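# Four arms sort stickered items into matching-color containers

## Task

Put every item into the container whose color matches the color of the sticker on that item.

## Robot and tools

Setup: four identical i2rt Big YAM arms (arm1, arm2, arm3, arm4). Each has six revolute joints, a two-finger gripper and a wrist camera. Room cameras: cam_room_a1, cam_room_a2, cam_room_b1, cam_room_b2. Wrist cameras: arm1_cam_wrist to arm4_cam_wrist. Reach is about 1.0 m from the joint-1 axis.

Frame: one scene frame shared by all arms, origin on the floor, +z up, distances in metres. Feet (base_link), each facing its own +x: arm1 x=-0.644 y=+1.377 z=+0.914 quat_wxyz=(+0.682, +0.007, +0.004, +0.731); arm2 x=-0.655 y=-0.555 z=+0.928 quat_wxyz=(+0.747, +0.002, +0.000, -0.665); arm3 x=+0.651 y=-1.332 z=+0.868 quat_wxyz=(+0.663, -0.004, -0.006, -0.748); arm4 x=+0.648 y=+0.477 z=+0.879 quat_wxyz=(+0.687, +0.001, +0.003, +0.727).

The hand point sits between the finger pads, roughly 1 cm short of the tips. Fingers point along the hand's +z. They open and close along its y. The printed hand pose may be off, more so at long reach. hand_target is where the hand would be at the joint targets currently held.

Tool move: one action for any of the robots. Keys are arm1 to arm4 and cameras. Each arm key holds an object with joints, target (plus optional speed), or both. An arm left out gets nothing new, though it may keep pushing toward an older target.
- joints: absolute targets by name, in radians; gripper in metres. Ranges: joint1_rad -2.879 to 2.879 (turns the arm about its foot, positive counter-clockwise from above, 0 = foot direction); joint2_rad 0 to 3.141 (shoulder, 0 = upper arm back and level, positive raises and swings it forward); joint3_rad 0 to 3.019 (elbow, 0 = folded); joint4_rad -1.692 to 1.57 (hand pitch, positive tips fingers up); joint5_rad -1.57 to 1.57 (hand sideways, positive to the arm's right); joint6_rad -2.094 to 2.094 (roll, positive clockwise seen from behind); gripper_m 0 to 0.093 (gap between fingertips). Done tolerances: ±0.045, ±0.14, ±0.09, ±0.055, ±0.03, ±0.035 rad and ±0.003 m.
- target: a single list of seven numbers [x, y, z, qw, qx, qy, qz]. It is an absolute hand pose in the scene frame, in metres, in the same form the hand line prints. The hand travels a straight line toward it, starting from hand_target. When target is given, joints may carry only gripper_m; anything else gets the call refused.
- speed: top path speed, 0.002 to 0.5 m/s, default 0.25. Only allowed with target. Rotation is capped at twice that figure in rad/s.
- cameras: list of camera names, or ["all"], or [] for none. Left out means all cameras for an empty call and none otherwise.

All motions in one action start together. Hand paths finish together, paced by the slowest one. A path lasts 0.5 to 10 s, and no action lasts more than 15 s. Each control step limits the commanded pose to 100 mm and 20 degrees from the measured pose. Joints follow by damped IK, favouring position over orientation. Expect errors of a centimetre or more, overshoot in speed near full stretch, and wide swings on joint moves. Paths do not avoid obstacles or other arms. Unknown keys make a call invalid. Values out of range get it refused. After a refusal or a stop, later move, wait and finished_scene calls in the same reply are skipped.

Tool wait: seconds from 0 to 10, plus cameras. Nothing new is commanded.
Tool zoom_image: camera plus region [x0, y0, x1, y1] in pixels from the top-left corner, up to 504x504. The camera must appear in the newest images.
Tool read_manual: licence texts only.
Tool finished_scene: scene number 1 to 3. Ends the scene for good. Call it only once every item sits in the right container and will stay there. Scene 1 is practice and may be skipped.

Results: each robot's state, including joint_positions, Joint velocities ("within noise" when still), joint torques (arm joints only, positive toward larger angles, joints 3 and 4 wrap at ±28 N m), hand, and hand_target. Also a pictures line giving the image order. A "move" line gives each moved arm "done" or its worst status. Robots listed under "as last shown" were not commanded and show old values. Status words:
- off_target: the joint stopped short and may still be pushing.
- time_out: the joint could not finish and now holds a nearby target. To relieve it, send its reported position.
- not_followed / "pose unreachable" / "joint command not followed": a safety check blocked the move, usually for self-collision or arm-to-arm clearance. The robot may keep retrying.
- on_its_own: actions the robot took that you did not command. "held at" gives its target, not a reading.
- limit_stop_at_motor_heat: see heat below.

Gripper: while holding firmly, the reading falls up to 0.005 m under the object's width, or on some units up to 0.002 m over it. Closed on nothing it reads 0.000 to 0.003. For a firm grip, aim about 0.005 m below the reading at first contact, or deeper for soft, small or round items. Avoid crushing soft things. To let go, send a gap well above the reading.

Avoid:
- Dropping items, releasing while moving, slamming, or hard pushing. Arms do not stop on contact.
- Knocking anything out of the work area or onto the floor, which ends the scene.
- Hard presses between robots, including one gripper closing on another's fingers, which also ends it.
- Overheating. Long holds, stretched poses and pushing at unreachable poses heat motors. MOTOR HOT appears at 85 °C. At 100 °C the arm goes limp for 30 to 60 s or longer (OVER-TEMPERATURE FAULT).
Loose objects may get bumped now and then. The simulation keeps running while you think, so plan briefly.

Each tool is called after "Call:" by a JSON object that holds its "op" and its "data".

## Session

Call:
{"op": "move", "data": {}}

Scene clock: 0.00 s.
Joint torques (N m): no reading
Motor temperatures (°C): arm1=[22 24 25 23 21 21 21] | arm2=[24 24 24 22 22 20 23] | arm3=[24 24 23 24 24 23 23] | arm4=[23 21 22 22 25 21 24]
Heat: arm1: hottest joint3_rad 25 °C; arm2: hottest joint1_rad 24 °C; arm3: hottest joint1_rad 24 °C; arm4: hottest joint5_rad 25 °C.
Joint velocities: within noise
arm1.joint_positions: joint1_rad=-0.126 joint2_rad=+0.534 joint3_rad=+1.403 joint4_rad=-1.611 joint5_rad=-0.026 joint6_rad=-0.127 gripper_m=+0.09396
arm1.joint_status: not commanded
arm1.hand: x=-0.6307 y=+1.5344 z=+1.4214 quat_wxyz=(-0.298, +0.671, -0.622, -0.272) (m; scene frame)
arm1.hand_target: x=-0.6306 y=+1.5327 z=+1.4326 quat_wxyz=(-0.308, +0.666, -0.618, -0.280) (m; scene frame)
arm1.hand_status: not commanded
arm2.joint_positions: joint1_rad=-0.045 joint2_rad=+0.390 joint3_rad=+1.428 joint4_rad=-1.186 joint5_rad=+0.166 joint6_rad=-0.774 gripper_m=+0.09396
arm2.joint_status: not commanded
arm2.hand: x=-0.6756 y=-0.6916 z=+1.5578 quat_wxyz=(-0.217, -0.319, -0.688, +0.615) (m; scene frame)
arm2.hand_target: x=-0.6760 y=-0.6854 z=+1.5652 quat_wxyz=(-0.221, -0.317, -0.681, +0.622) (m; scene frame)
arm2.hand_status: not commanded
arm3.joint_positions: joint1_rad=+0.075 joint2_rad=+0.276 joint3_rad=+1.523 joint4_rad=-1.599 joint5_rad=-0.185 joint6_rad=-0.597 gripper_m=+0.09396
arm3.joint_status: not commanded
arm3.hand: x=+0.6803 y=-1.3506 z=+1.4452 quat_wxyz=(-0.326, -0.350, -0.735, +0.481) (m; scene frame)
arm3.hand_target: x=+0.6804 y=-1.3484 z=+1.4507 quat_wxyz=(-0.328, -0.347, -0.731, +0.487) (m; scene frame)
arm3.hand_status: not commanded
arm4.joint_positions: joint1_rad=+0.109 joint2_rad=+0.555 joint3_rad=+1.556 joint4_rad=-1.251 joint5_rad=+0.178 joint6_rad=-0.775 gripper_m=+0.09396
arm4.joint_status: not commanded
arm4.hand: x=+0.6522 y=+0.6599 z=+1.5276 quat_wxyz=(-0.572, +0.731, -0.297, -0.221) (m; scene frame)
arm4.hand_target: x=+0.6531 y=+0.6547 z=+1.5360 quat_wxyz=(-0.580, +0.725, -0.296, -0.226) (m; scene frame)
arm4.hand_status: not commanded
pictures: arm1_cam_wrist, arm2_cam_wrist, arm3_cam_wrist, arm4_cam_wrist, cam_room_a1, cam_room_a2, cam_room_b1, cam_room_b2
Images, in order (width x height): arm1_cam_wrist 672x504, arm2_cam_wrist 672x504, arm3_cam_wrist 672x504, arm4_cam_wrist 672x504, cam_room_a1 672x504, cam_room_a2 672x504, cam_room_b1 672x504, cam_room_b2 672x504.

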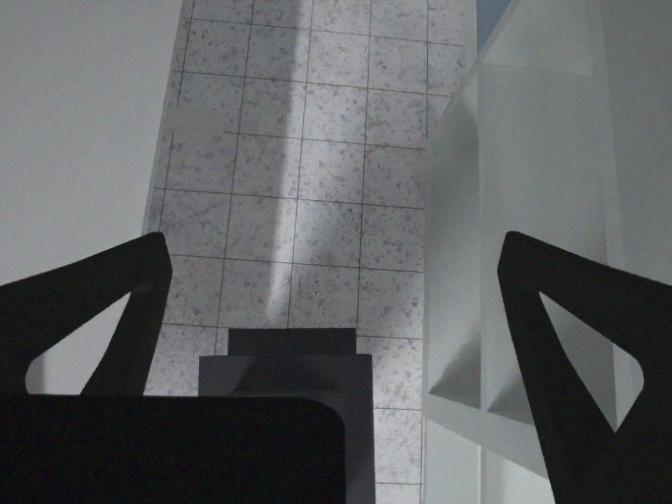

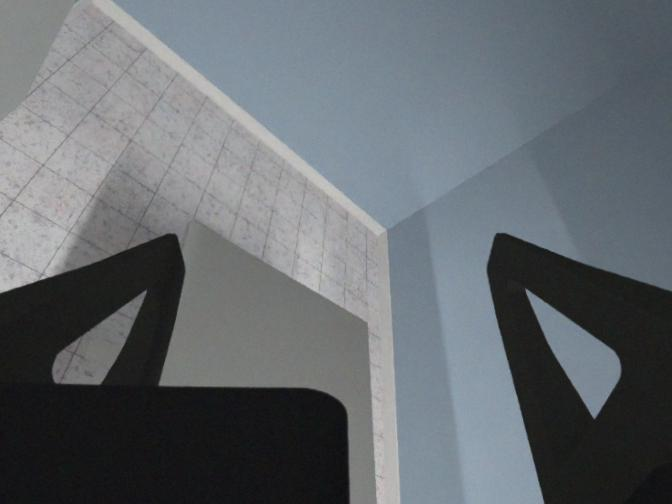

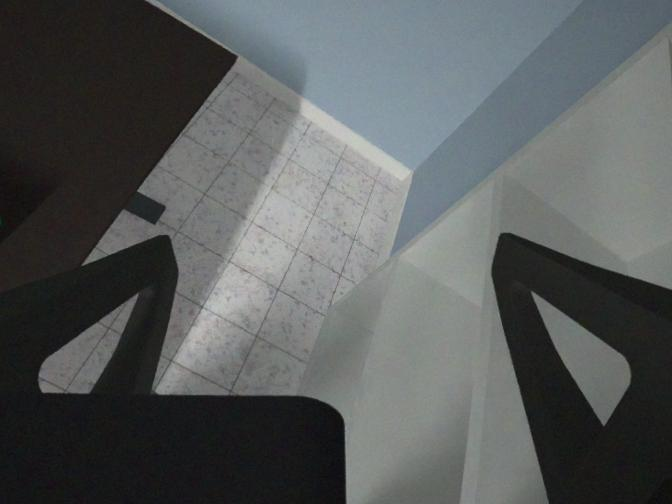

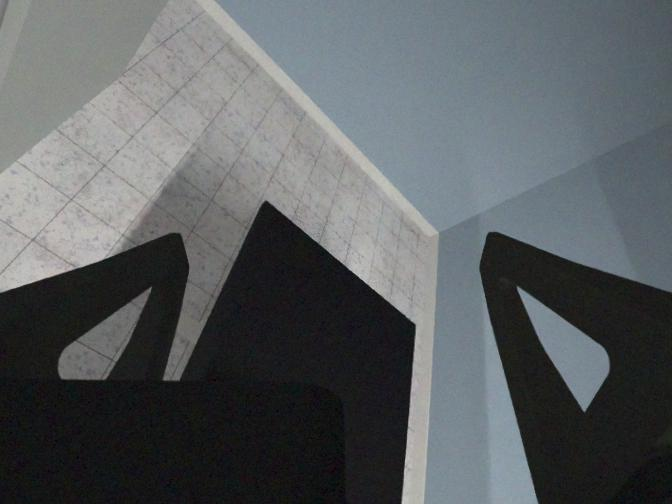

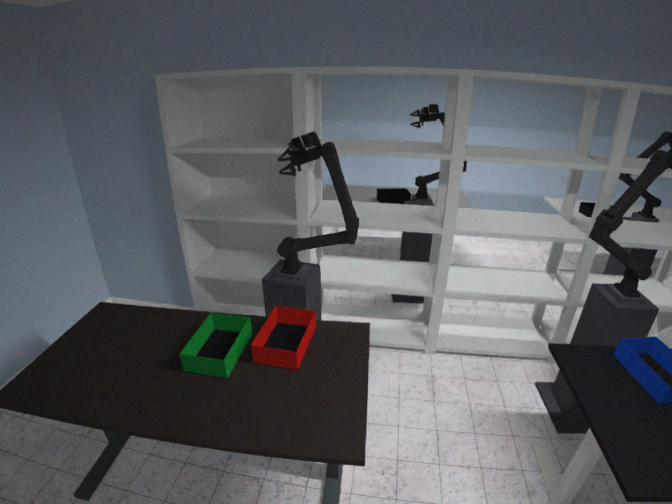

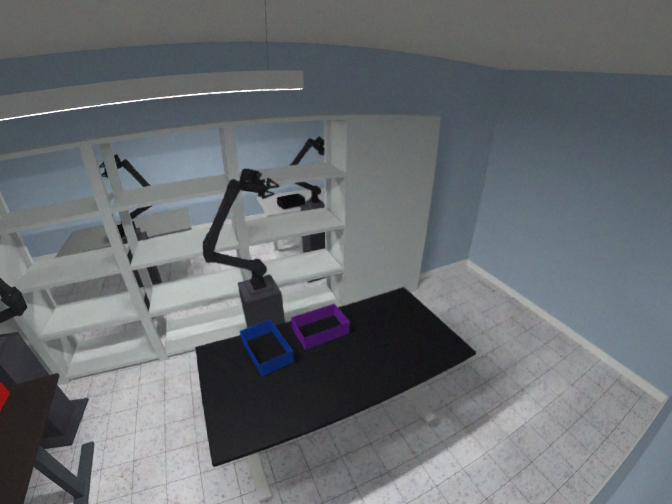

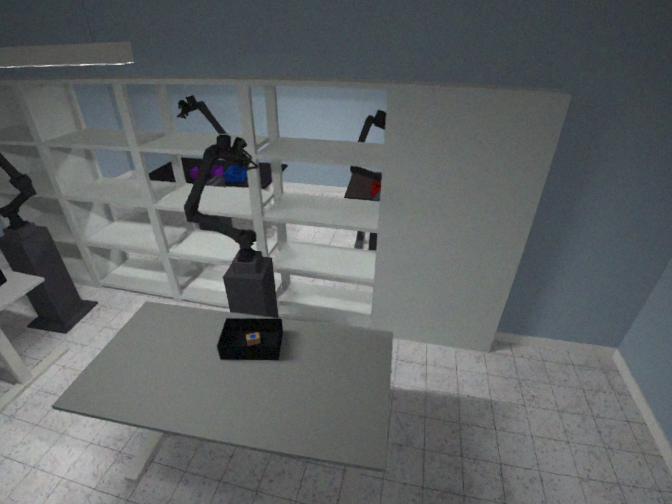

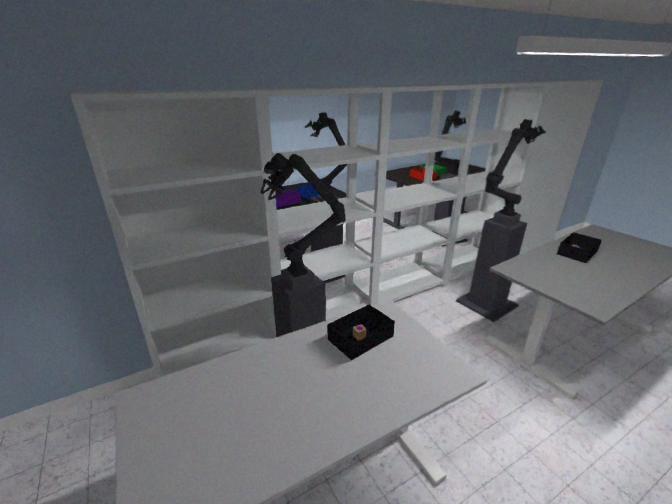

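Call:
{"op": "zoom_image", "data": {"camera": "cam_room_b2", "region": [300, 290, 420, 380]}}

Call:
{"op": "zoom_image", "data": {"camera": "cam_room_b1", "region": [200, 300, 300, 375]}}

Call:
{"op": "zoom_image", "data": {"camera": "cam_room_b2", "region": [240, 80, 580, 335]}}

Call:
{"op": "zoom_image", "data": {"camera": "cam_room_a2", "region": [0, 90, 460, 435]}}

Call:
{"op": "zoom_image", "data": {"camera": "cam_room_a1", "region": [160, 60, 664, 438]}}

Call:
{"op": "zoom_image", "data": {"camera": "cam_room_b1", "region": [0, 60, 400, 360]}}

Scaled by 4.200.

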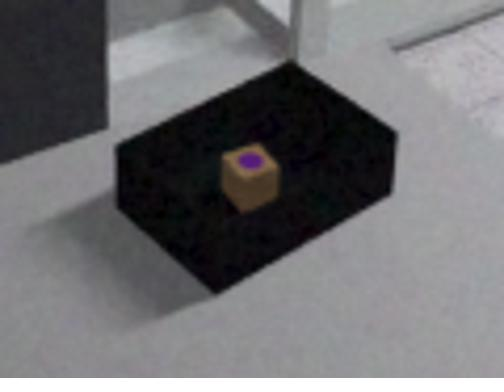

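Scaled by 5.040.

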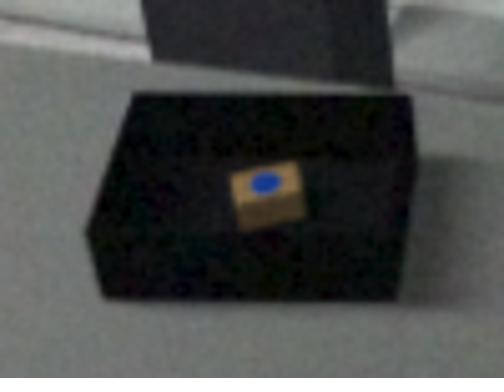

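Scaled by 1.482.

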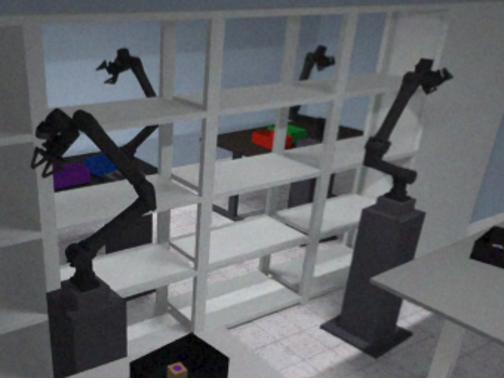

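Scaled by 1.096.

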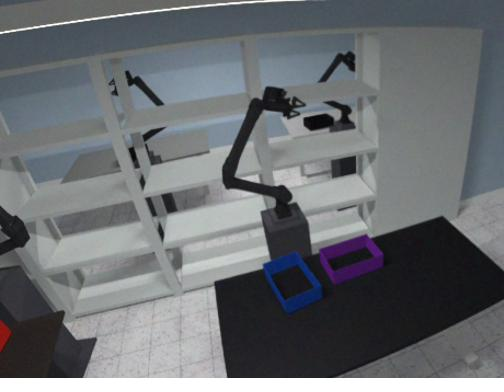

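Scaled by 1.000.

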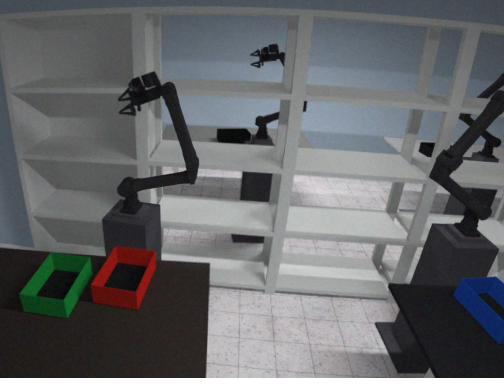

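Scaled by 1.260.

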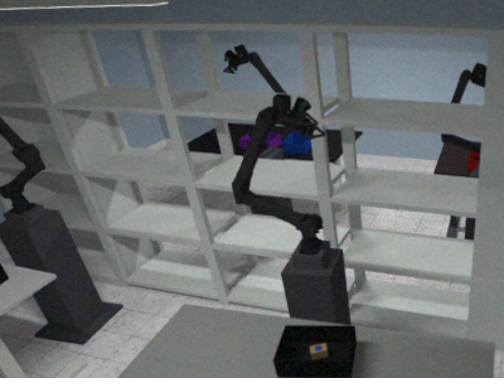

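Call:
{"op": "move", "data": {"arm1": {"joints": {"joint1_rad": 1.5, "joint5_rad": 0, "joint6_rad": 0}}, "arm2": {"joints": {"joint1_rad": -1.69, "joint5_rad": 0, "joint6_rad": 0, "joint4_rad": -1.5, "joint2_rad": 0.6, "joint3_rad": 1.5}}, "arm4": {"joints": {"joint1_rad": -1.4, "joint5_rad": 0, "joint6_rad": 0, "joint4_rad": -1.5, "joint2_rad": 0.6, "joint3_rad": 1.5}}, "cameras": ["all"]}}

Scene clock: 43.83 s.
Joint torques (N m): arm1=[-1.38 5.77 10.26 1.69 0.04 0.1] | arm2=[0.26 1.03 9.88 1.83 -0.04 0.21] | arm3=[1.14 9.99 5.34 1.98 -0.05 -0.02] | arm4=[0.5 2.67 6.89 0.85 0.03 0.18]
Motor temperatures (°C): arm1=[22 24 28 24 21 21 21] | arm2=[24 25 27 23 22 20 23] | arm3=[24 25 24 24 24 23 23] | arm4=[23 22 26 22 25 21 24]
Heat: arm1: hottest joint3_rad 28 °C; arm2: hottest joint3_rad 27 °C; arm3: hottest joint2_rad 25 °C; arm4: hottest joint3_rad 26 °C.
move: arm1 done; arm2 done; arm4 done
Joint velocities: within noise
arm1.joint_positions: joint1_rad=+1.493 joint2_rad=+0.534 joint3_rad=+1.403 joint4_rad=-1.611 joint5_rad=+0.000 joint6_rad=-0.007 gripper_m=+0.09398
arm1.joint_status: all done
arm1.hand: x=-0.7943 y=+1.3779 z=+1.4235 quat_wxyz=(-0.004, +0.912, +0.000, -0.410) (m; scene frame)
arm1.hand_target: x=-0.7924 y=+1.3767 z=+1.4347 quat_wxyz=(-0.002, +0.906, -0.001, -0.422) (m; scene frame)
arm1.hand_status: not commanded
arm2.joint_positions: joint1_rad=-1.684 joint2_rad=+0.607 joint3_rad=+1.487 joint4_rad=-1.486 joint5_rad=+0.000 joint6_rad=-0.014 gripper_m=+0.09398
arm2.joint_status: all done
arm2.hand: x=-0.8511 y=-0.5572 z=+1.4846 quat_wxyz=(+0.004, -0.886, -0.008, +0.463) (m; scene frame)
arm2.hand_target: x=-0.8442 y=-0.5562 z=+1.4884 quat_wxyz=(+0.002, -0.885, +0.000, +0.466) (m; scene frame)
arm2.hand_status: not commanded
arm3: as last shown
arm4.joint_positions: joint1_rad=-1.394 joint2_rad=+0.606 joint3_rad=+1.496 joint4_rad=-1.487 joint5_rad=+0.002 joint6_rad=-0.014 gripper_m=+0.09398
arm4.joint_status: all done
arm4.hand: x=+0.8385 y=+0.5231 z=+1.4388 quat_wxyz=(-0.463, +0.109, -0.878, -0.049) (m; scene frame)
arm4.hand_target: x=+0.8337 y=+0.5212 z=+1.4390 quat_wxyz=(-0.462, +0.101, -0.880, -0.052) (m; scene frame)
arm4.hand_status: not commanded
pictures: arm1_cam_wrist, arm2_cam_wrist, arm3_cam_wrist, arm4_cam_wrist, cam_room_a1, cam_room_a2, cam_room_b1, cam_room_b2
Images, in order (width x height): arm1_cam_wrist 672x504, arm2_cam_wrist 672x504, arm3_cam_wrist 672x504, arm4_cam_wrist 672x504, cam_room_a1 672x504, cam_room_a2 672x504, cam_room_b1 672x504, cam_room_b2 672x504.

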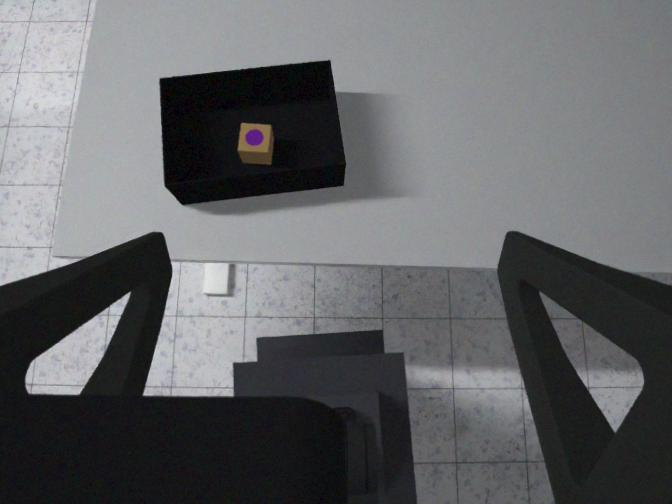

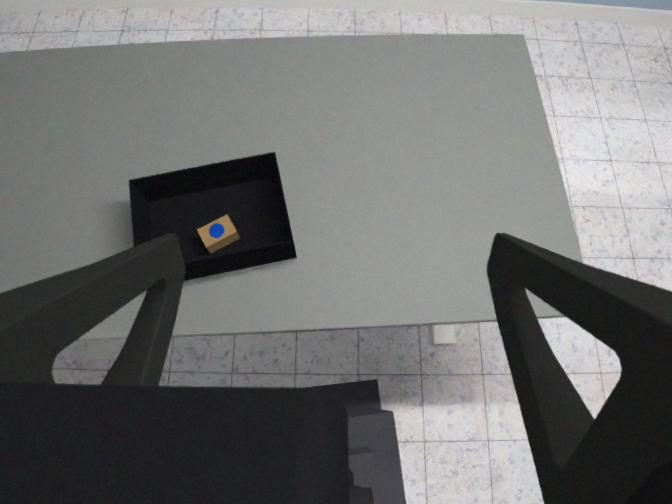

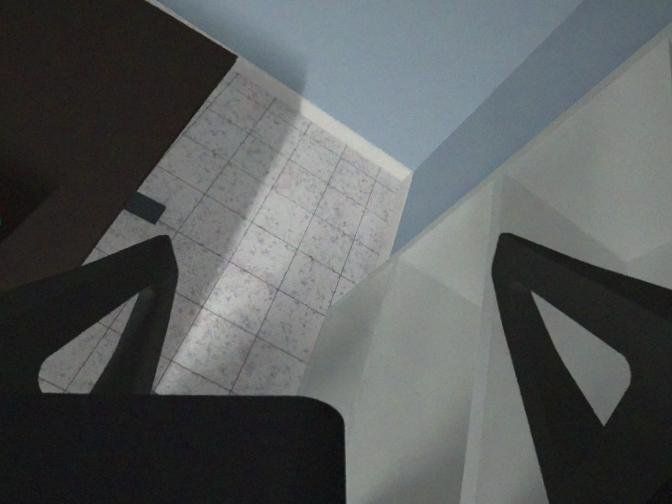

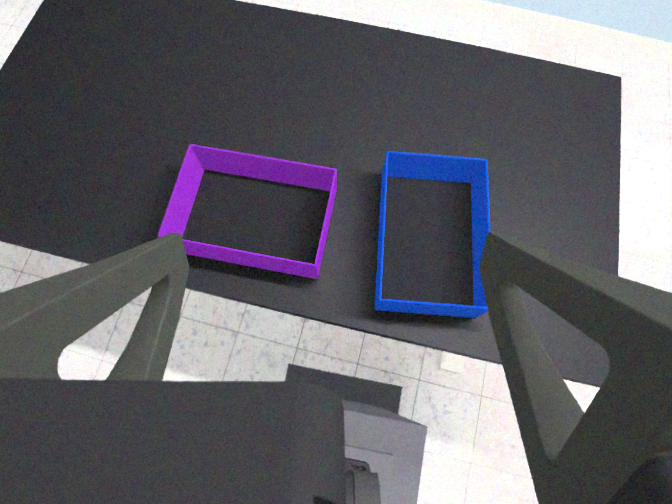

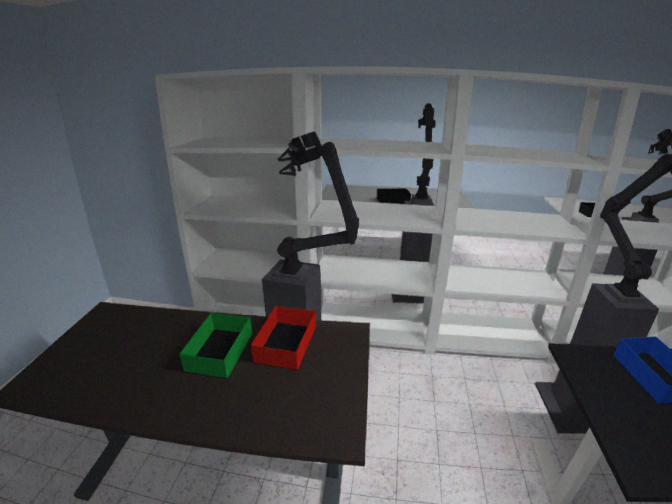

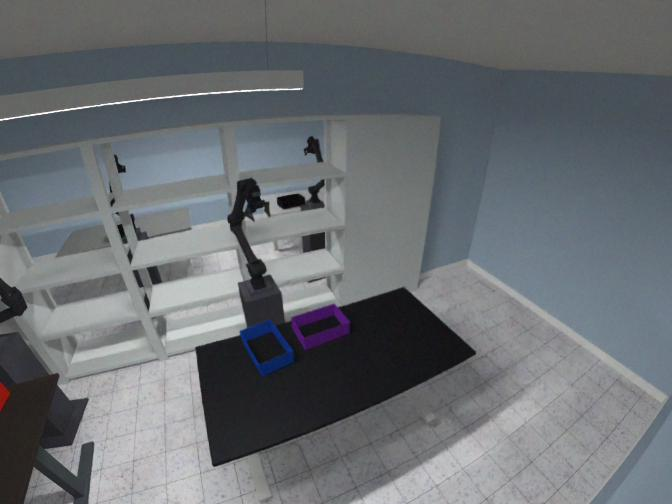

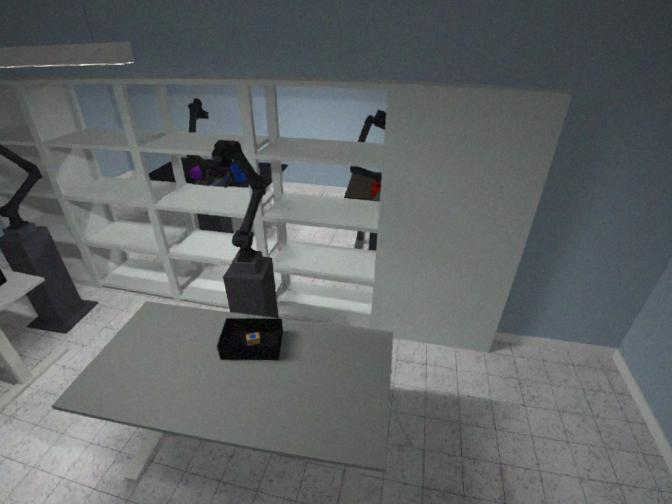

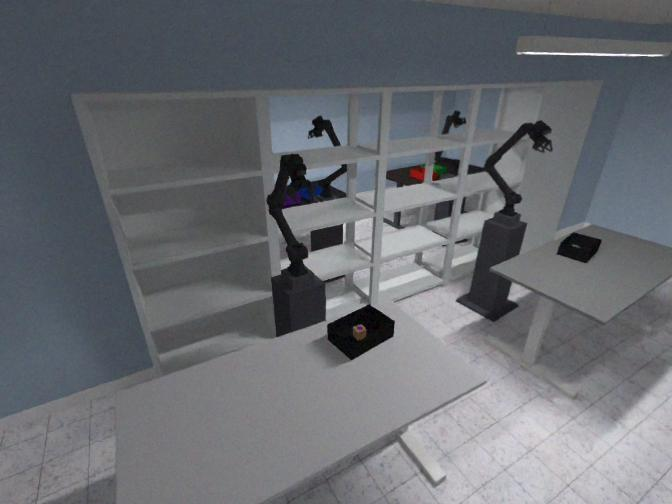

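Call:
{"op": "move", "data": {"arm1": {"target": [-1.17, 1.22, 1.12, 0, 1, 0, 0]}, "arm2": {"target": [-1.15, -0.80, 1.12, 0, 1, 0, 0]}, "cameras": ["arm1_cam_wrist", "arm2_cam_wrist"]}}

Scene clock: 85.37 s.
Joint torques (N m): arm1=[-1.26 -16.03 15.27 -0.09 -0.03 0.13] | arm2=[1.44 -18.67 15.5 0.12 -0.12 0.21] | arm3=[1.32 10.05 5.34 1.96 -0.05 0] | arm4=[0.26 2.73 6.97 0.85 0.01 0.2]
Motor temperatures (°C): arm1=[22 24 30 23 21 21 21] | arm2=[24 25 29 22 22 20 23] | arm3=[24 25 24 24 24 23 23] | arm4=[23 22 25 22 24 21 24]
Heat: arm1: hottest joint3_rad 30 °C; arm2: hottest joint3_rad 29 °C; arm3: hottest joint2_rad 25 °C; arm4: hottest joint3_rad 25 °C.
move: arm1 off_target; arm2 off_target
Joint velocities: within noise
arm1.joint_positions: joint1_rad=+1.778 joint2_rad=+1.812 joint3_rad=+1.637 joint4_rad=-1.468 joint5_rad=-0.006 joint6_rad=+0.278 gripper_m=+0.09398
arm1.joint_status: not commanded
arm1.hand: x=-1.1572 y=+1.2302 z=+1.0919 quat_wxyz=(-0.008, +1.000, -0.001, +0.028) (m; scene frame)
arm1.hand_target: x=-1.1685 y=+1.2204 z=+1.1200 quat_wxyz=(+0.000, +1.000, +0.000, +0.000) (m; scene frame)
arm1.hand_status: off_target (0.032 m and 3.3 deg from the pose sent, 0.508 m and 48.4 deg at the start)
arm2.joint_positions: joint1_rad=-1.238 joint2_rad=+1.781 joint3_rad=+1.613 joint4_rad=-1.434 joint5_rad=+0.001 joint6_rad=+0.444 gripper_m=+0.09398
arm2.joint_status: not commanded
arm2.hand: x=-1.1384 y=-0.7885 z=+1.1034 quat_wxyz=(+0.009, -1.000, -0.003, -0.015) (m; scene frame)
arm2.hand_target: x=-1.1491 y=-0.7996 z=+1.1201 quat_wxyz=(+0.000, -1.000, +0.000, +0.000) (m; scene frame)
arm2.hand_status: off_target (0.023 m and 2.0 deg from the pose sent, 0.530 m and 55.2 deg at the start)
arm3, arm4: as last shown
pictures: arm1_cam_wrist, arm2_cam_wrist
Images, in order (width x height): arm1_cam_wrist 672x504, arm2_cam_wrist 672x504.

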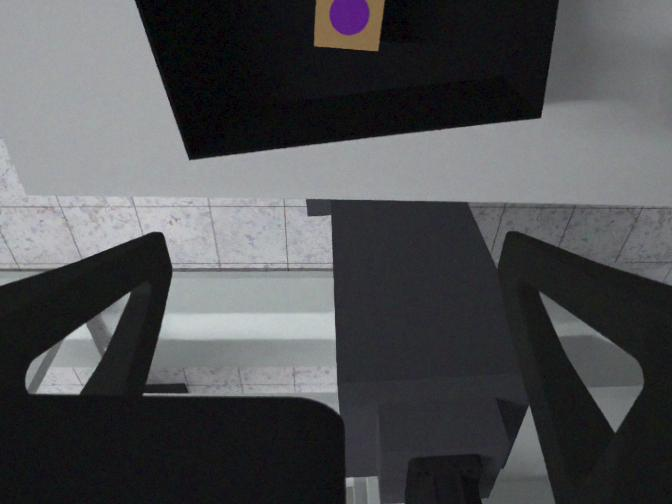

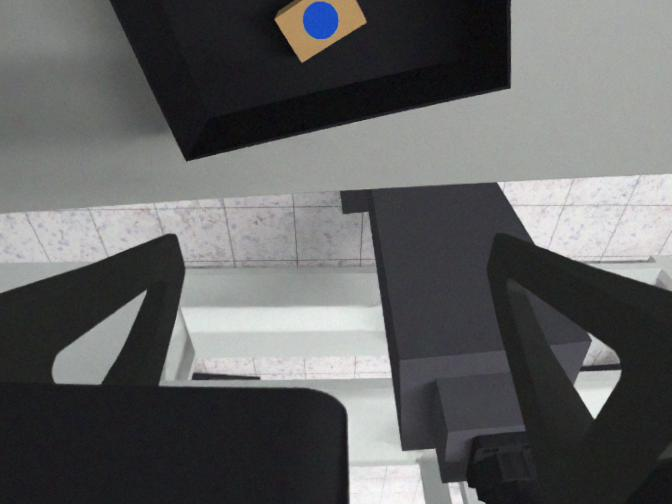

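Call:
{"op": "move", "data": {"arm1": {"target": [-1.192, 1.232, 0.985, 0, 1, 0, -0.028]}, "arm2": {"target": [-1.172, -0.815, 0.975, 0, 1, 0, -0.015]}, "cameras": ["arm1_cam_wrist", "arm2_cam_wrist"]}}

Scene clock: 122.40 s.
Joint torques (N m): arm1=[-2.67 -16.15 10.36 0.98 0.13 -0.05] | arm2=[1.44 -20.37 9.91 1.25 0.19 0.2] | arm3=[1.2 9.99 5.33 1.96 -0.04 -0.01] | arm4=[0.32 2.61 6.78 0.92 0.04 0.15]
Motor temperatures (°C): arm1=[22 26 35 23 21 21 21] | arm2=[24 25 34 22 22 20 23] | arm3=[24 25 25 24 24 23 23] | arm4=[23 22 26 22 24 21 24]
Heat: arm1: hottest joint3_rad 35 °C; arm2: hottest joint3_rad 34 °C; arm3: hottest joint2_rad 25 °C; arm4: hottest joint3_rad 26 °C.
move: arm1 off_target; arm2 done
Joint velocities: arm1=[within noise] | arm2=[within noise] | arm3=[within noise] | arm4=[-0.015 0.005 0.002 -0.022 0.022 0.183 0]
arm1.joint_positions: joint1_rad=+1.774 joint2_rad=+1.912 joint3_rad=+1.470 joint4_rad=-1.120 joint5_rad=+0.006 joint6_rad=+0.270 gripper_m=+0.09398
arm1.joint_status: not commanded
arm1.hand: x=-1.1828 y=+1.2281 z=+0.9777 quat_wxyz=(-0.003, +1.000, +0.001, -0.013) (m; scene frame)
arm1.hand_target: x=-1.1919 y=+1.2320 z=+0.9851 quat_wxyz=(+0.000, +1.000, +0.000, -0.028) (m; scene frame)
arm1.hand_status: off_target (0.012 m and 1.7 deg from the pose sent, 0.112 m and 6.5 deg at the start)
arm2.joint_positions: joint1_rad=-1.227 joint2_rad=+1.941 joint3_rad=+1.513 joint4_rad=-1.114 joint5_rad=+0.008 joint6_rad=+0.455 gripper_m=+0.09398
arm2.joint_status: not commanded
arm2.hand: x=-1.1728 y=-0.8102 z=+0.9813 quat_wxyz=(-0.001, -1.000, -0.003, +0.014) (m; scene frame)
arm2.hand_target: x=-1.1720 y=-0.8149 z=+0.9751 quat_wxyz=(+0.000, -1.000, +0.000, +0.015) (m; scene frame)
arm2.hand_status: done (0.008 m and 0.4 deg from the pose sent, 0.135 m and 3.6 deg at the start)
arm3, arm4: as last shown
pictures: arm1_cam_wrist, arm2_cam_wrist
Images, in order (width x height): arm1_cam_wrist 672x504, arm2_cam_wrist 672x504.

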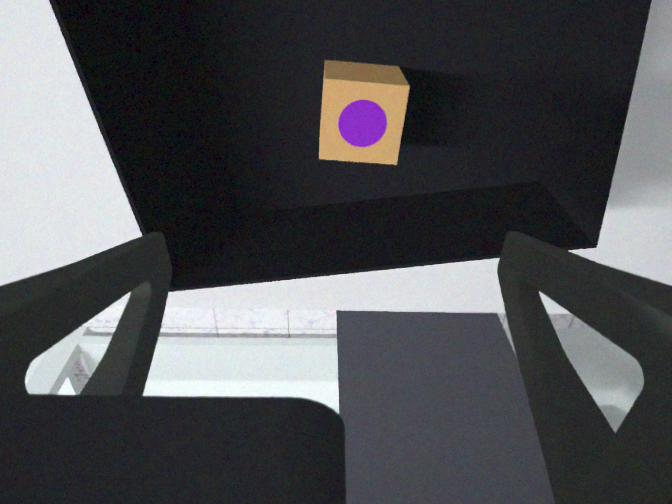

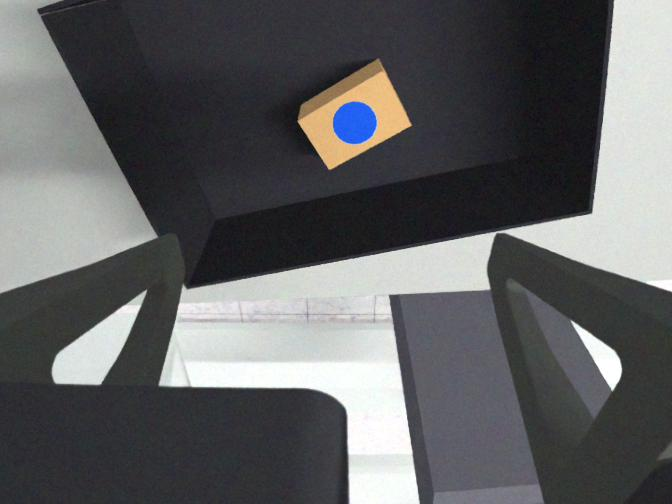

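Call:
{"op": "move", "data": {"arm1": {"target": [-1.176, 1.249, 0.887, 0, 0.9995, -0.031, -0.02]}, "arm2": {"target": [-1.155, -0.803, 0.90, 0, 0.8673, -0.4977, 0]}, "arm4": {"joints": {"joint1_rad": 0.91}}, "cameras": ["arm1_cam_wrist", "arm2_cam_wrist", "arm4_cam_wrist"]}}

Scene clock: 170.80 s.
Joint torques (N m): arm1=[-2.43 -14.39 8.51 0.88 0 0.06] | arm2=[0.73 -17.9 8.14 1.2 -0.06 0.22] | arm3=[1.26 10.17 5.34 1.98 -0.05 -0.01] | arm4=[1.67 2.43 6.99 0.9 0.05 0.15]
Motor temperatures (°C): arm1=[22 26 32 23 21 21 21] | arm2=[24 26 30 22 22 20 23] | arm3=[24 25 25 24 24 23 23] | arm4=[23 22 26 22 24 21 24]
Heat: arm1: hottest joint3_rad 32 °C; arm2: hottest joint3_rad 30 °C; arm3: hottest joint2_rad 25 °C; arm4: hottest joint3_rad 26 °C.
move: arm1 done; arm2 off_target; arm4 done
Joint velocities: within noise
arm1.joint_positions: joint1_rad=+1.752 joint2_rad=+1.985 joint3_rad=+1.332 joint4_rad=-0.895 joint5_rad=+0.006 joint6_rad=+0.294 gripper_m=+0.09398
arm1.joint_status: not commanded
arm1.hand: x=-1.1727 y=+1.2440 z=+0.8935 quat_wxyz=(-0.001, +1.000, -0.022, -0.019) (m; scene frame)
arm1.hand_target: x=-1.1759 y=+1.2490 z=+0.8870 quat_wxyz=(+0.000, +0.999, -0.031, -0.020) (m; scene frame)
arm1.hand_status: done (0.009 m and 1.1 deg from the pose sent, 0.093 m and 3.8 deg at the start)
arm2.joint_positions: joint1_rad=-1.227 joint2_rad=+1.981 joint3_rad=+1.407 joint4_rad=-0.958 joint5_rad=+0.002 joint6_rad=+1.488 gripper_m=+0.09398
arm2.joint_status: not commanded
arm2.hand: x=-1.1620 y=-0.8060 z=+0.9238 quat_wxyz=(-0.014, -0.871, +0.491, +0.012) (m; scene frame)
arm2.hand_target: x=-1.1544 y=-0.8027 z=+0.9008 quat_wxyz=(+0.000, -0.867, +0.498, +0.000) (m; scene frame)
arm2.hand_status: off_target (0.025 m and 2.2 deg from the pose sent, 0.083 m and 60.0 deg at the start)
arm3: as last shown
arm4.joint_positions: joint1_rad=+0.904 joint2_rad=+0.606 joint3_rad=+1.496 joint4_rad=-1.487 joint5_rad=+0.001 joint6_rad=-0.012 gripper_m=+0.09401
arm4.joint_status: all done
arm4.hand: x=+0.4926 y=+0.5903 z=+1.4403 quat_wxyz=(-0.141, +0.844, -0.261, -0.447) (m; scene frame)
arm4.hand_target: x=+0.4962 y=+0.5865 z=+1.4404 quat_wxyz=(-0.137, +0.843, -0.264, -0.447) (m; scene frame)
arm4.hand_status: not commanded
pictures: arm1_cam_wrist, arm2_cam_wrist, arm4_cam_wrist
Images, in order (width x height): arm1_cam_wrist 672x504, arm2_cam_wrist 672x504, arm4_cam_wrist 672x504.

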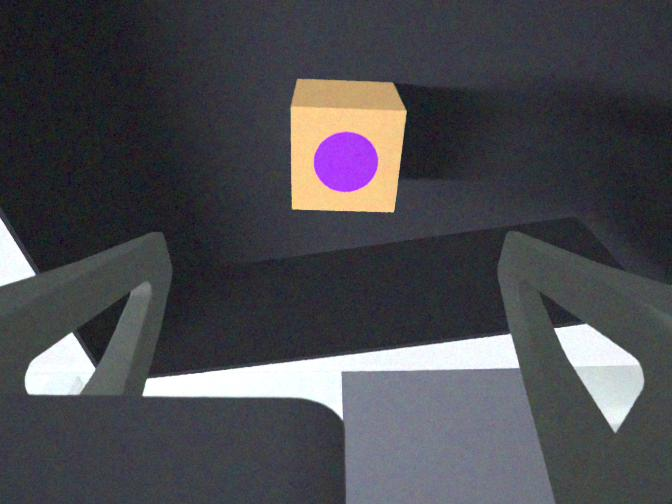

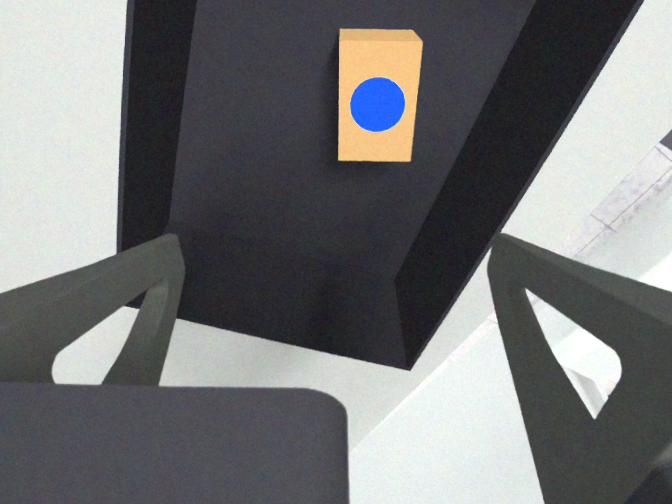

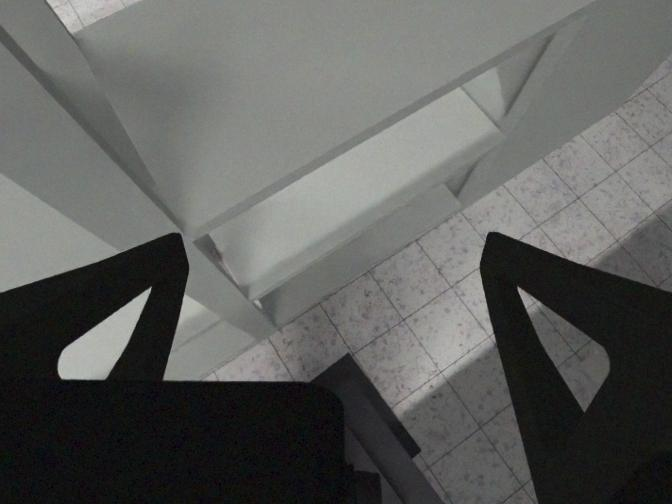

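Call:
{"op": "move", "data": {"arm1": {"target": [-1.166, 1.252, 0.775, 0, 0.9995, -0.031, -0.01], "speed": 0.12}, "arm2": {"target": [-1.147, -0.788, 0.80, 0.01, 0.8673, -0.4977, 0], "speed": 0.12}, "arm4": {"target": [0.279, 0.735, 1.25, 0.2126, -0.6744, 0.2126, 0.6744]}, "cameras": ["arm1_cam_wrist", "arm2_cam_wrist", "arm4_cam_wrist"]}}

Scene clock: 188.83 s.
Joint torques (N m): arm1=[-3.19 -14.86 6.56 0.84 -0.01 0.06] | arm2=[-0.03 -18.55 6.84 1.22 -0.07 0] | arm3=[1.14 10.11 5.33 1.96 -0.05 -0.01] | arm4=[1.67 -5.66 9.78 2.09 0.23 0.11]
Motor temperatures (°C): arm1=[22 27 31 23 21 21 21] | arm2=[24 27 29 22 22 20 23] | arm3=[24 25 25 24 24 23 23] | arm4=[23 22 27 22 24 21 24]
Heat: arm1: hottest joint3_rad 31 °C; arm2: hottest joint3_rad 29 °C; arm3: hottest joint2_rad 25 °C; arm4: hottest joint3_rad 27 °C.
move: arm1 done; arm2 off_target; arm4 done
Joint velocities: within noise
arm1.joint_positions: joint1_rad=+1.751 joint2_rad=+2.183 joint3_rad=+1.289 joint4_rad=-0.676 joint5_rad=+0.001 joint6_rad=+0.294 gripper_m=+0.09398
arm1.joint_status: not commanded
arm1.hand: x=-1.1636 y=+1.2465 z=+0.7794 quat_wxyz=(-0.002, +1.000, -0.022, -0.008) (m; scene frame)
arm1.hand_target: x=-1.1658 y=+1.2520 z=+0.7750 quat_wxyz=(+0.000, +0.999, -0.031, -0.010) (m; scene frame)
arm1.hand_status: done (0.007 m and 1.1 deg from the pose sent, 0.119 m and 1.5 deg at the start)
arm2.joint_positions: joint1_rad=-1.239 joint2_rad=+2.127 joint3_rad=+1.315 joint4_rad=-0.710 joint5_rad=-0.010 joint6_rad=+1.488 gripper_m=+0.09398
arm2.joint_status: not commanded
arm2.hand: x=-1.1536 y=-0.7963 z=+0.8198 quat_wxyz=(-0.021, -0.868, +0.497, +0.009) (m; scene frame)
arm2.hand_target: x=-1.1466 y=-0.7879 z=+0.8007 quat_wxyz=(-0.010, -0.867, +0.498, +0.000) (m; scene frame)
arm2.hand_status: off_target (0.022 m and 1.7 deg from the pose sent, 0.126 m and 1.6 deg at the start)
arm3: as last shown
arm4.joint_positions: joint1_rad=+0.906 joint2_rad=+0.893 joint3_rad=+0.629 joint4_rad=+0.233 joint5_rad=+0.007 joint6_rad=-0.012 gripper_m=+0.09401
arm4.joint_status: not commanded
arm4.hand: x=+0.2799 y=+0.7383 z=+1.2407 quat_wxyz=(-0.213, +0.684, -0.215, -0.663) (m; scene frame)
arm4.hand_target: x=+0.2791 y=+0.7349 z=+1.2501 quat_wxyz=(-0.212, +0.674, -0.213, -0.674) (m; scene frame)
arm4.hand_status: done (0.010 m and 1.7 deg from the pose sent, 0.321 m and 34.1 deg at the start)
pictures: arm1_cam_wrist, arm2_cam_wrist, arm4_cam_wrist
Images, in order (width x height): arm1_cam_wrist 672x504, arm2_cam_wrist 672x504, arm4_cam_wrist 672x504.

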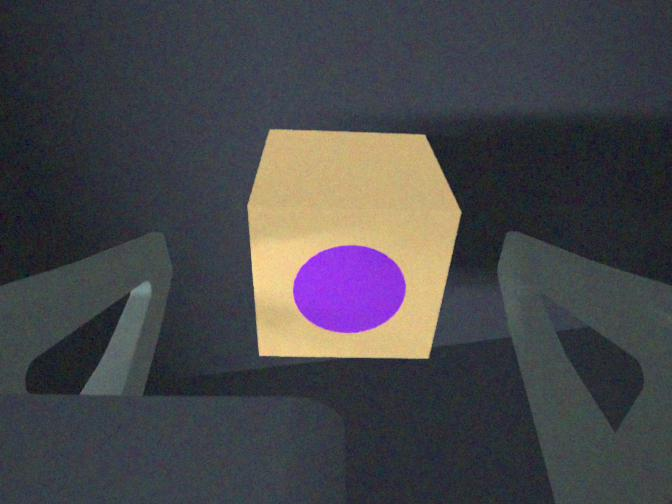

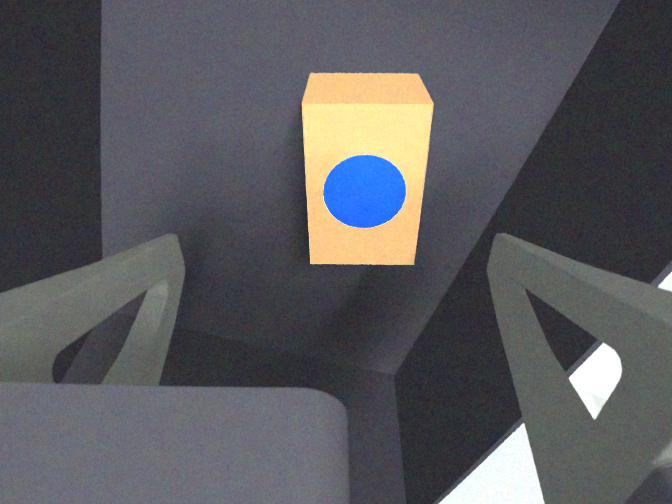

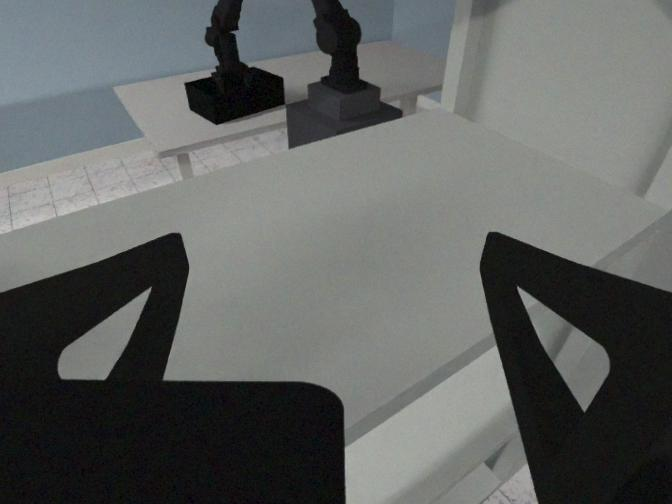

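Call:
{"op": "move", "data": {"arm1": {"joints": {"gripper_m": 0.048}}, "arm2": {"target": [-1.144, -0.779, 0.76, -0.01, 0.8673, -0.4977, 0], "speed": 0.1}, "cameras": ["arm1_cam_wrist", "arm2_cam_wrist"]}}

Call:
{"op": "zoom_image", "data": {"camera": "arm1_cam_wrist", "region": [168, 126, 504, 378]}}

Scene clock: 203.03 s.
Joint torques (N m): arm1=[-2.73 -15.56 6.42 0.79 0.05 0.11] | arm2=[-0.03 -19.02 7.25 1.07 0.26 -0.05] | arm3=[1.14 9.93 5.35 1.92 -0.06 -0.01] | arm4=[1.49 -5.89 9.72 2.03 0.19 0.1]
Motor temperatures (°C): arm1=[22 27 31 23 21 21 21] | arm2=[24 27 29 22 22 20 23] | arm3=[24 25 25 24 24 23 23] | arm4=[23 22 29 22 24 21 24]
Heat: arm1: hottest joint3_rad 31 °C; arm2: hottest joint3_rad 29 °C; arm3: hottest joint2_rad 25 °C; arm4: hottest joint3_rad 29 °C.
move: arm1 done; arm2 off_target
Joint velocities: within noise
arm1.joint_positions: joint1_rad=+1.751 joint2_rad=+2.183 joint3_rad=+1.289 joint4_rad=-0.676 joint5_rad=+0.000 joint6_rad=+0.294 gripper_m=+0.05070
arm1.joint_status: all done
arm1.hand: x=-1.1637 y=+1.2467 z=+0.7794 quat_wxyz=(-0.001, +1.000, -0.023, -0.008) (m; scene frame)
arm1.hand_target: x=-1.1658 y=+1.2521 z=+0.7750 quat_wxyz=(+0.000, +0.999, -0.031, -0.010) (m; scene frame)
arm1.hand_status: not commanded
arm2.joint_positions: joint1_rad=-1.245 joint2_rad=+2.217 joint3_rad=+1.315 joint4_rad=-0.673 joint5_rad=+0.006 joint6_rad=+1.488 gripper_m=+0.09398
arm2.joint_status: not commanded
arm2.hand: x=-1.1432 y=-0.7849 z=+0.7729 quat_wxyz=(+0.005, -0.867, +0.499, +0.001) (m; scene frame)
arm2.hand_target: x=-1.1437 y=-0.7789 z=+0.7604 quat_wxyz=(+0.010, -0.867, +0.498, +0.000) (m; scene frame)
arm2.hand_status: off_target (0.014 m and 0.6 deg from the pose sent, 0.063 m and 3.7 deg at the start)
arm3: as last shown
arm4.joint_positions: joint1_rad=+0.906 joint2_rad=+0.893 joint3_rad=+0.629 joint4_rad=+0.234 joint5_rad=+0.007 joint6_rad=-0.012 gripper_m=+0.09401
arm4.joint_status: not commanded
arm4.hand: x=+0.2799 y=+0.7383 z=+1.2408 quat_wxyz=(-0.213, +0.684, -0.215, -0.664) (m; scene frame)
arm4.hand_target: x=+0.2791 y=+0.7350 z=+1.2501 quat_wxyz=(-0.212, +0.674, -0.213, -0.674) (m; scene frame)
arm4.hand_status: not commanded
pictures: arm1_cam_wrist, arm2_cam_wrist
Images, in order (width x height): arm1_cam_wrist 672x504, arm2_cam_wrist 672x504.

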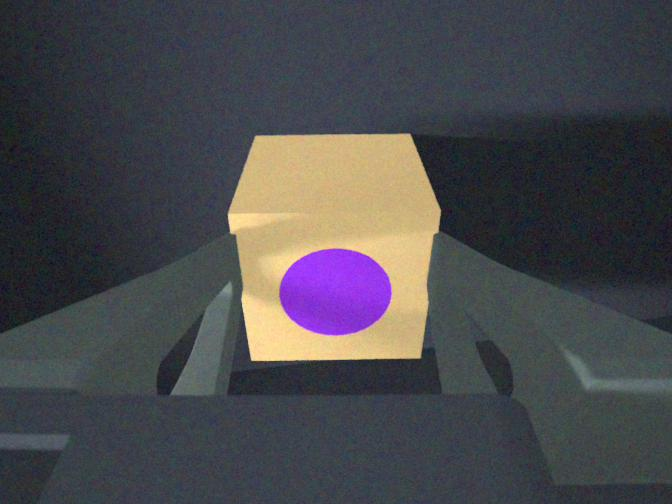

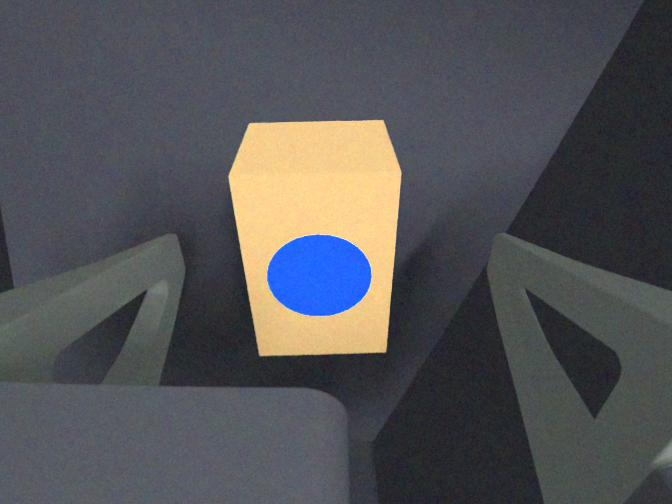

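Scaled by 1.500.

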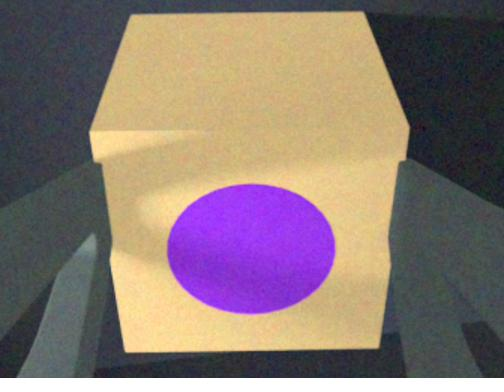

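Call:
{"op": "move", "data": {"arm1": {"joints": {"gripper_m": 0.042}}, "arm2": {"joints": {"gripper_m": 0.034}}, "cameras": ["arm2_cam_wrist"]}}

Scene clock: 206.50 s.
Joint torques (N m): arm1=[-3.14 -15.91 6.53 0.92 0.01 0.08] | arm2=[0.09 -18.9 7.19 0.88 0.23 -0.05] | arm3=[1.2 10.11 5.33 1.94 -0.06 0] | arm4=[1.79 -5.48 9.76 2.11 0.18 0.1]
Motor temperatures (°C): arm1=[22 26 31 23 21 21 21] | arm2=[24 27 29 22 22 20 23] | arm3=[24 25 25 24 24 23 23] | arm4=[23 22 30 22 24 21 24]
Heat: arm1: hottest joint3_rad 31 °C; arm2: hottest joint3_rad 29 °C; arm3: hottest joint2_rad 25 °C; arm4: hottest joint3_rad 30 °C.
move: arm1 off_target; arm2 done
Joint velocities: within noise
arm1.joint_positions: joint1_rad=+1.751 joint2_rad=+2.183 joint3_rad=+1.289 joint4_rad=-0.676 joint5_rad=+0.000 joint6_rad=+0.294 gripper_m=+0.05070
arm1.joint_status: gripper_m off_target (ended at +0.05070, target +0.04200)
arm1.hand: x=-1.1637 y=+1.2467 z=+0.7794 quat_wxyz=(-0.001, +1.000, -0.023, -0.008) (m; scene frame)
arm1.hand_target: x=-1.1658 y=+1.2521 z=+0.7750 quat_wxyz=(+0.000, +0.999, -0.031, -0.010) (m; scene frame)
arm1.hand_status: not commanded
arm2.joint_positions: joint1_rad=-1.245 joint2_rad=+2.213 joint3_rad=+1.316 joint4_rad=-0.666 joint5_rad=+0.007 joint6_rad=+1.488 gripper_m=+0.03412
arm2.joint_status: all done
arm2.hand: x=-1.1461 y=-0.7861 z=+0.7750 quat_wxyz=(+0.001, -0.867, +0.499, +0.005) (m; scene frame)
arm2.hand_target: x=-1.1436 y=-0.7789 z=+0.7603 quat_wxyz=(+0.010, -0.867, +0.498, +0.000) (m; scene frame)
arm2.hand_status: not commanded
arm3, arm4: as last shown
pictures: arm2_cam_wrist
Images, in order (width x height): arm2_cam_wrist 672x504.

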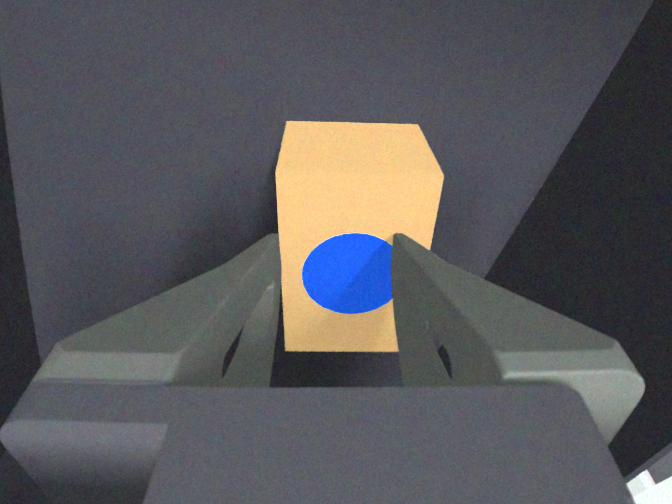

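Call:
{"op": "move", "data": {"arm2": {"joints": {"gripper_m": 0.093}}, "cameras": ["arm2_cam_wrist"]}}

Scene clock: 221.87 s.
Joint torques (N m): arm1=[-3.02 -16.09 6.48 0.88 0.04 0.1] | arm2=[0.03 -18.9 7.19 0.85 0.22 -0.04] | arm3=[1.14 10.11 5.35 2 -0.06 -0.01] | arm4=[1.26 -5.77 9.62 2.14 0.2 0.11]
Motor temperatures (°C): arm1=[22 26 30 23 21 21 22] | arm2=[24 27 28 22 22 20 23] | arm3=[24 25 25 24 24 23 23] | arm4=[23 22 31 22 24 21 24]
Heat: arm1: hottest joint3_rad 30 °C; arm2: hottest joint3_rad 28 °C; arm3: hottest joint2_rad 25 °C; arm4: hottest joint3_rad 31 °C.
move: arm2 done
Joint velocities: within noise
arm1, arm4: as last shown
arm2.joint_positions: joint1_rad=-1.245 joint2_rad=+2.213 joint3_rad=+1.316 joint4_rad=-0.666 joint5_rad=+0.007 joint6_rad=+1.488 gripper_m=+0.09289
arm2.joint_status: all done
arm2.hand: x=-1.1461 y=-0.7861 z=+0.7750 quat_wxyz=(+0.001, -0.867, +0.499, +0.005) (m; scene frame)
arm2.hand_target: x=-1.1436 y=-0.7789 z=+0.7603 quat_wxyz=(+0.010, -0.867, +0.498, +0.000) (m; scene frame)
arm2.hand_status: not commanded
arm3.joint_positions: joint1_rad=+0.075 joint2_rad=+0.276 joint3_rad=+1.523 joint4_rad=-1.599 joint5_rad=-0.185 joint6_rad=-0.597 gripper_m=+0.09396
arm3.joint_status: not commanded
arm3.hand: x=+0.6803 y=-1.3506 z=+1.4452 quat_wxyz=(-0.326, -0.350, -0.735, +0.481) (m; scene frame)
arm3.hand_target: x=+0.6804 y=-1.3484 z=+1.4507 quat_wxyz=(-0.328, -0.347, -0.731, +0.487) (m; scene frame)
arm3.hand_status: not commanded
pictures: arm2_cam_wrist
Images, in order (width x height): arm2_cam_wrist 672x504.

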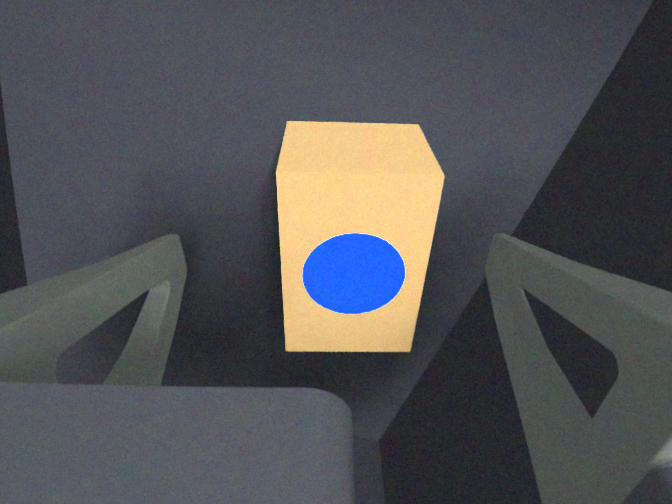

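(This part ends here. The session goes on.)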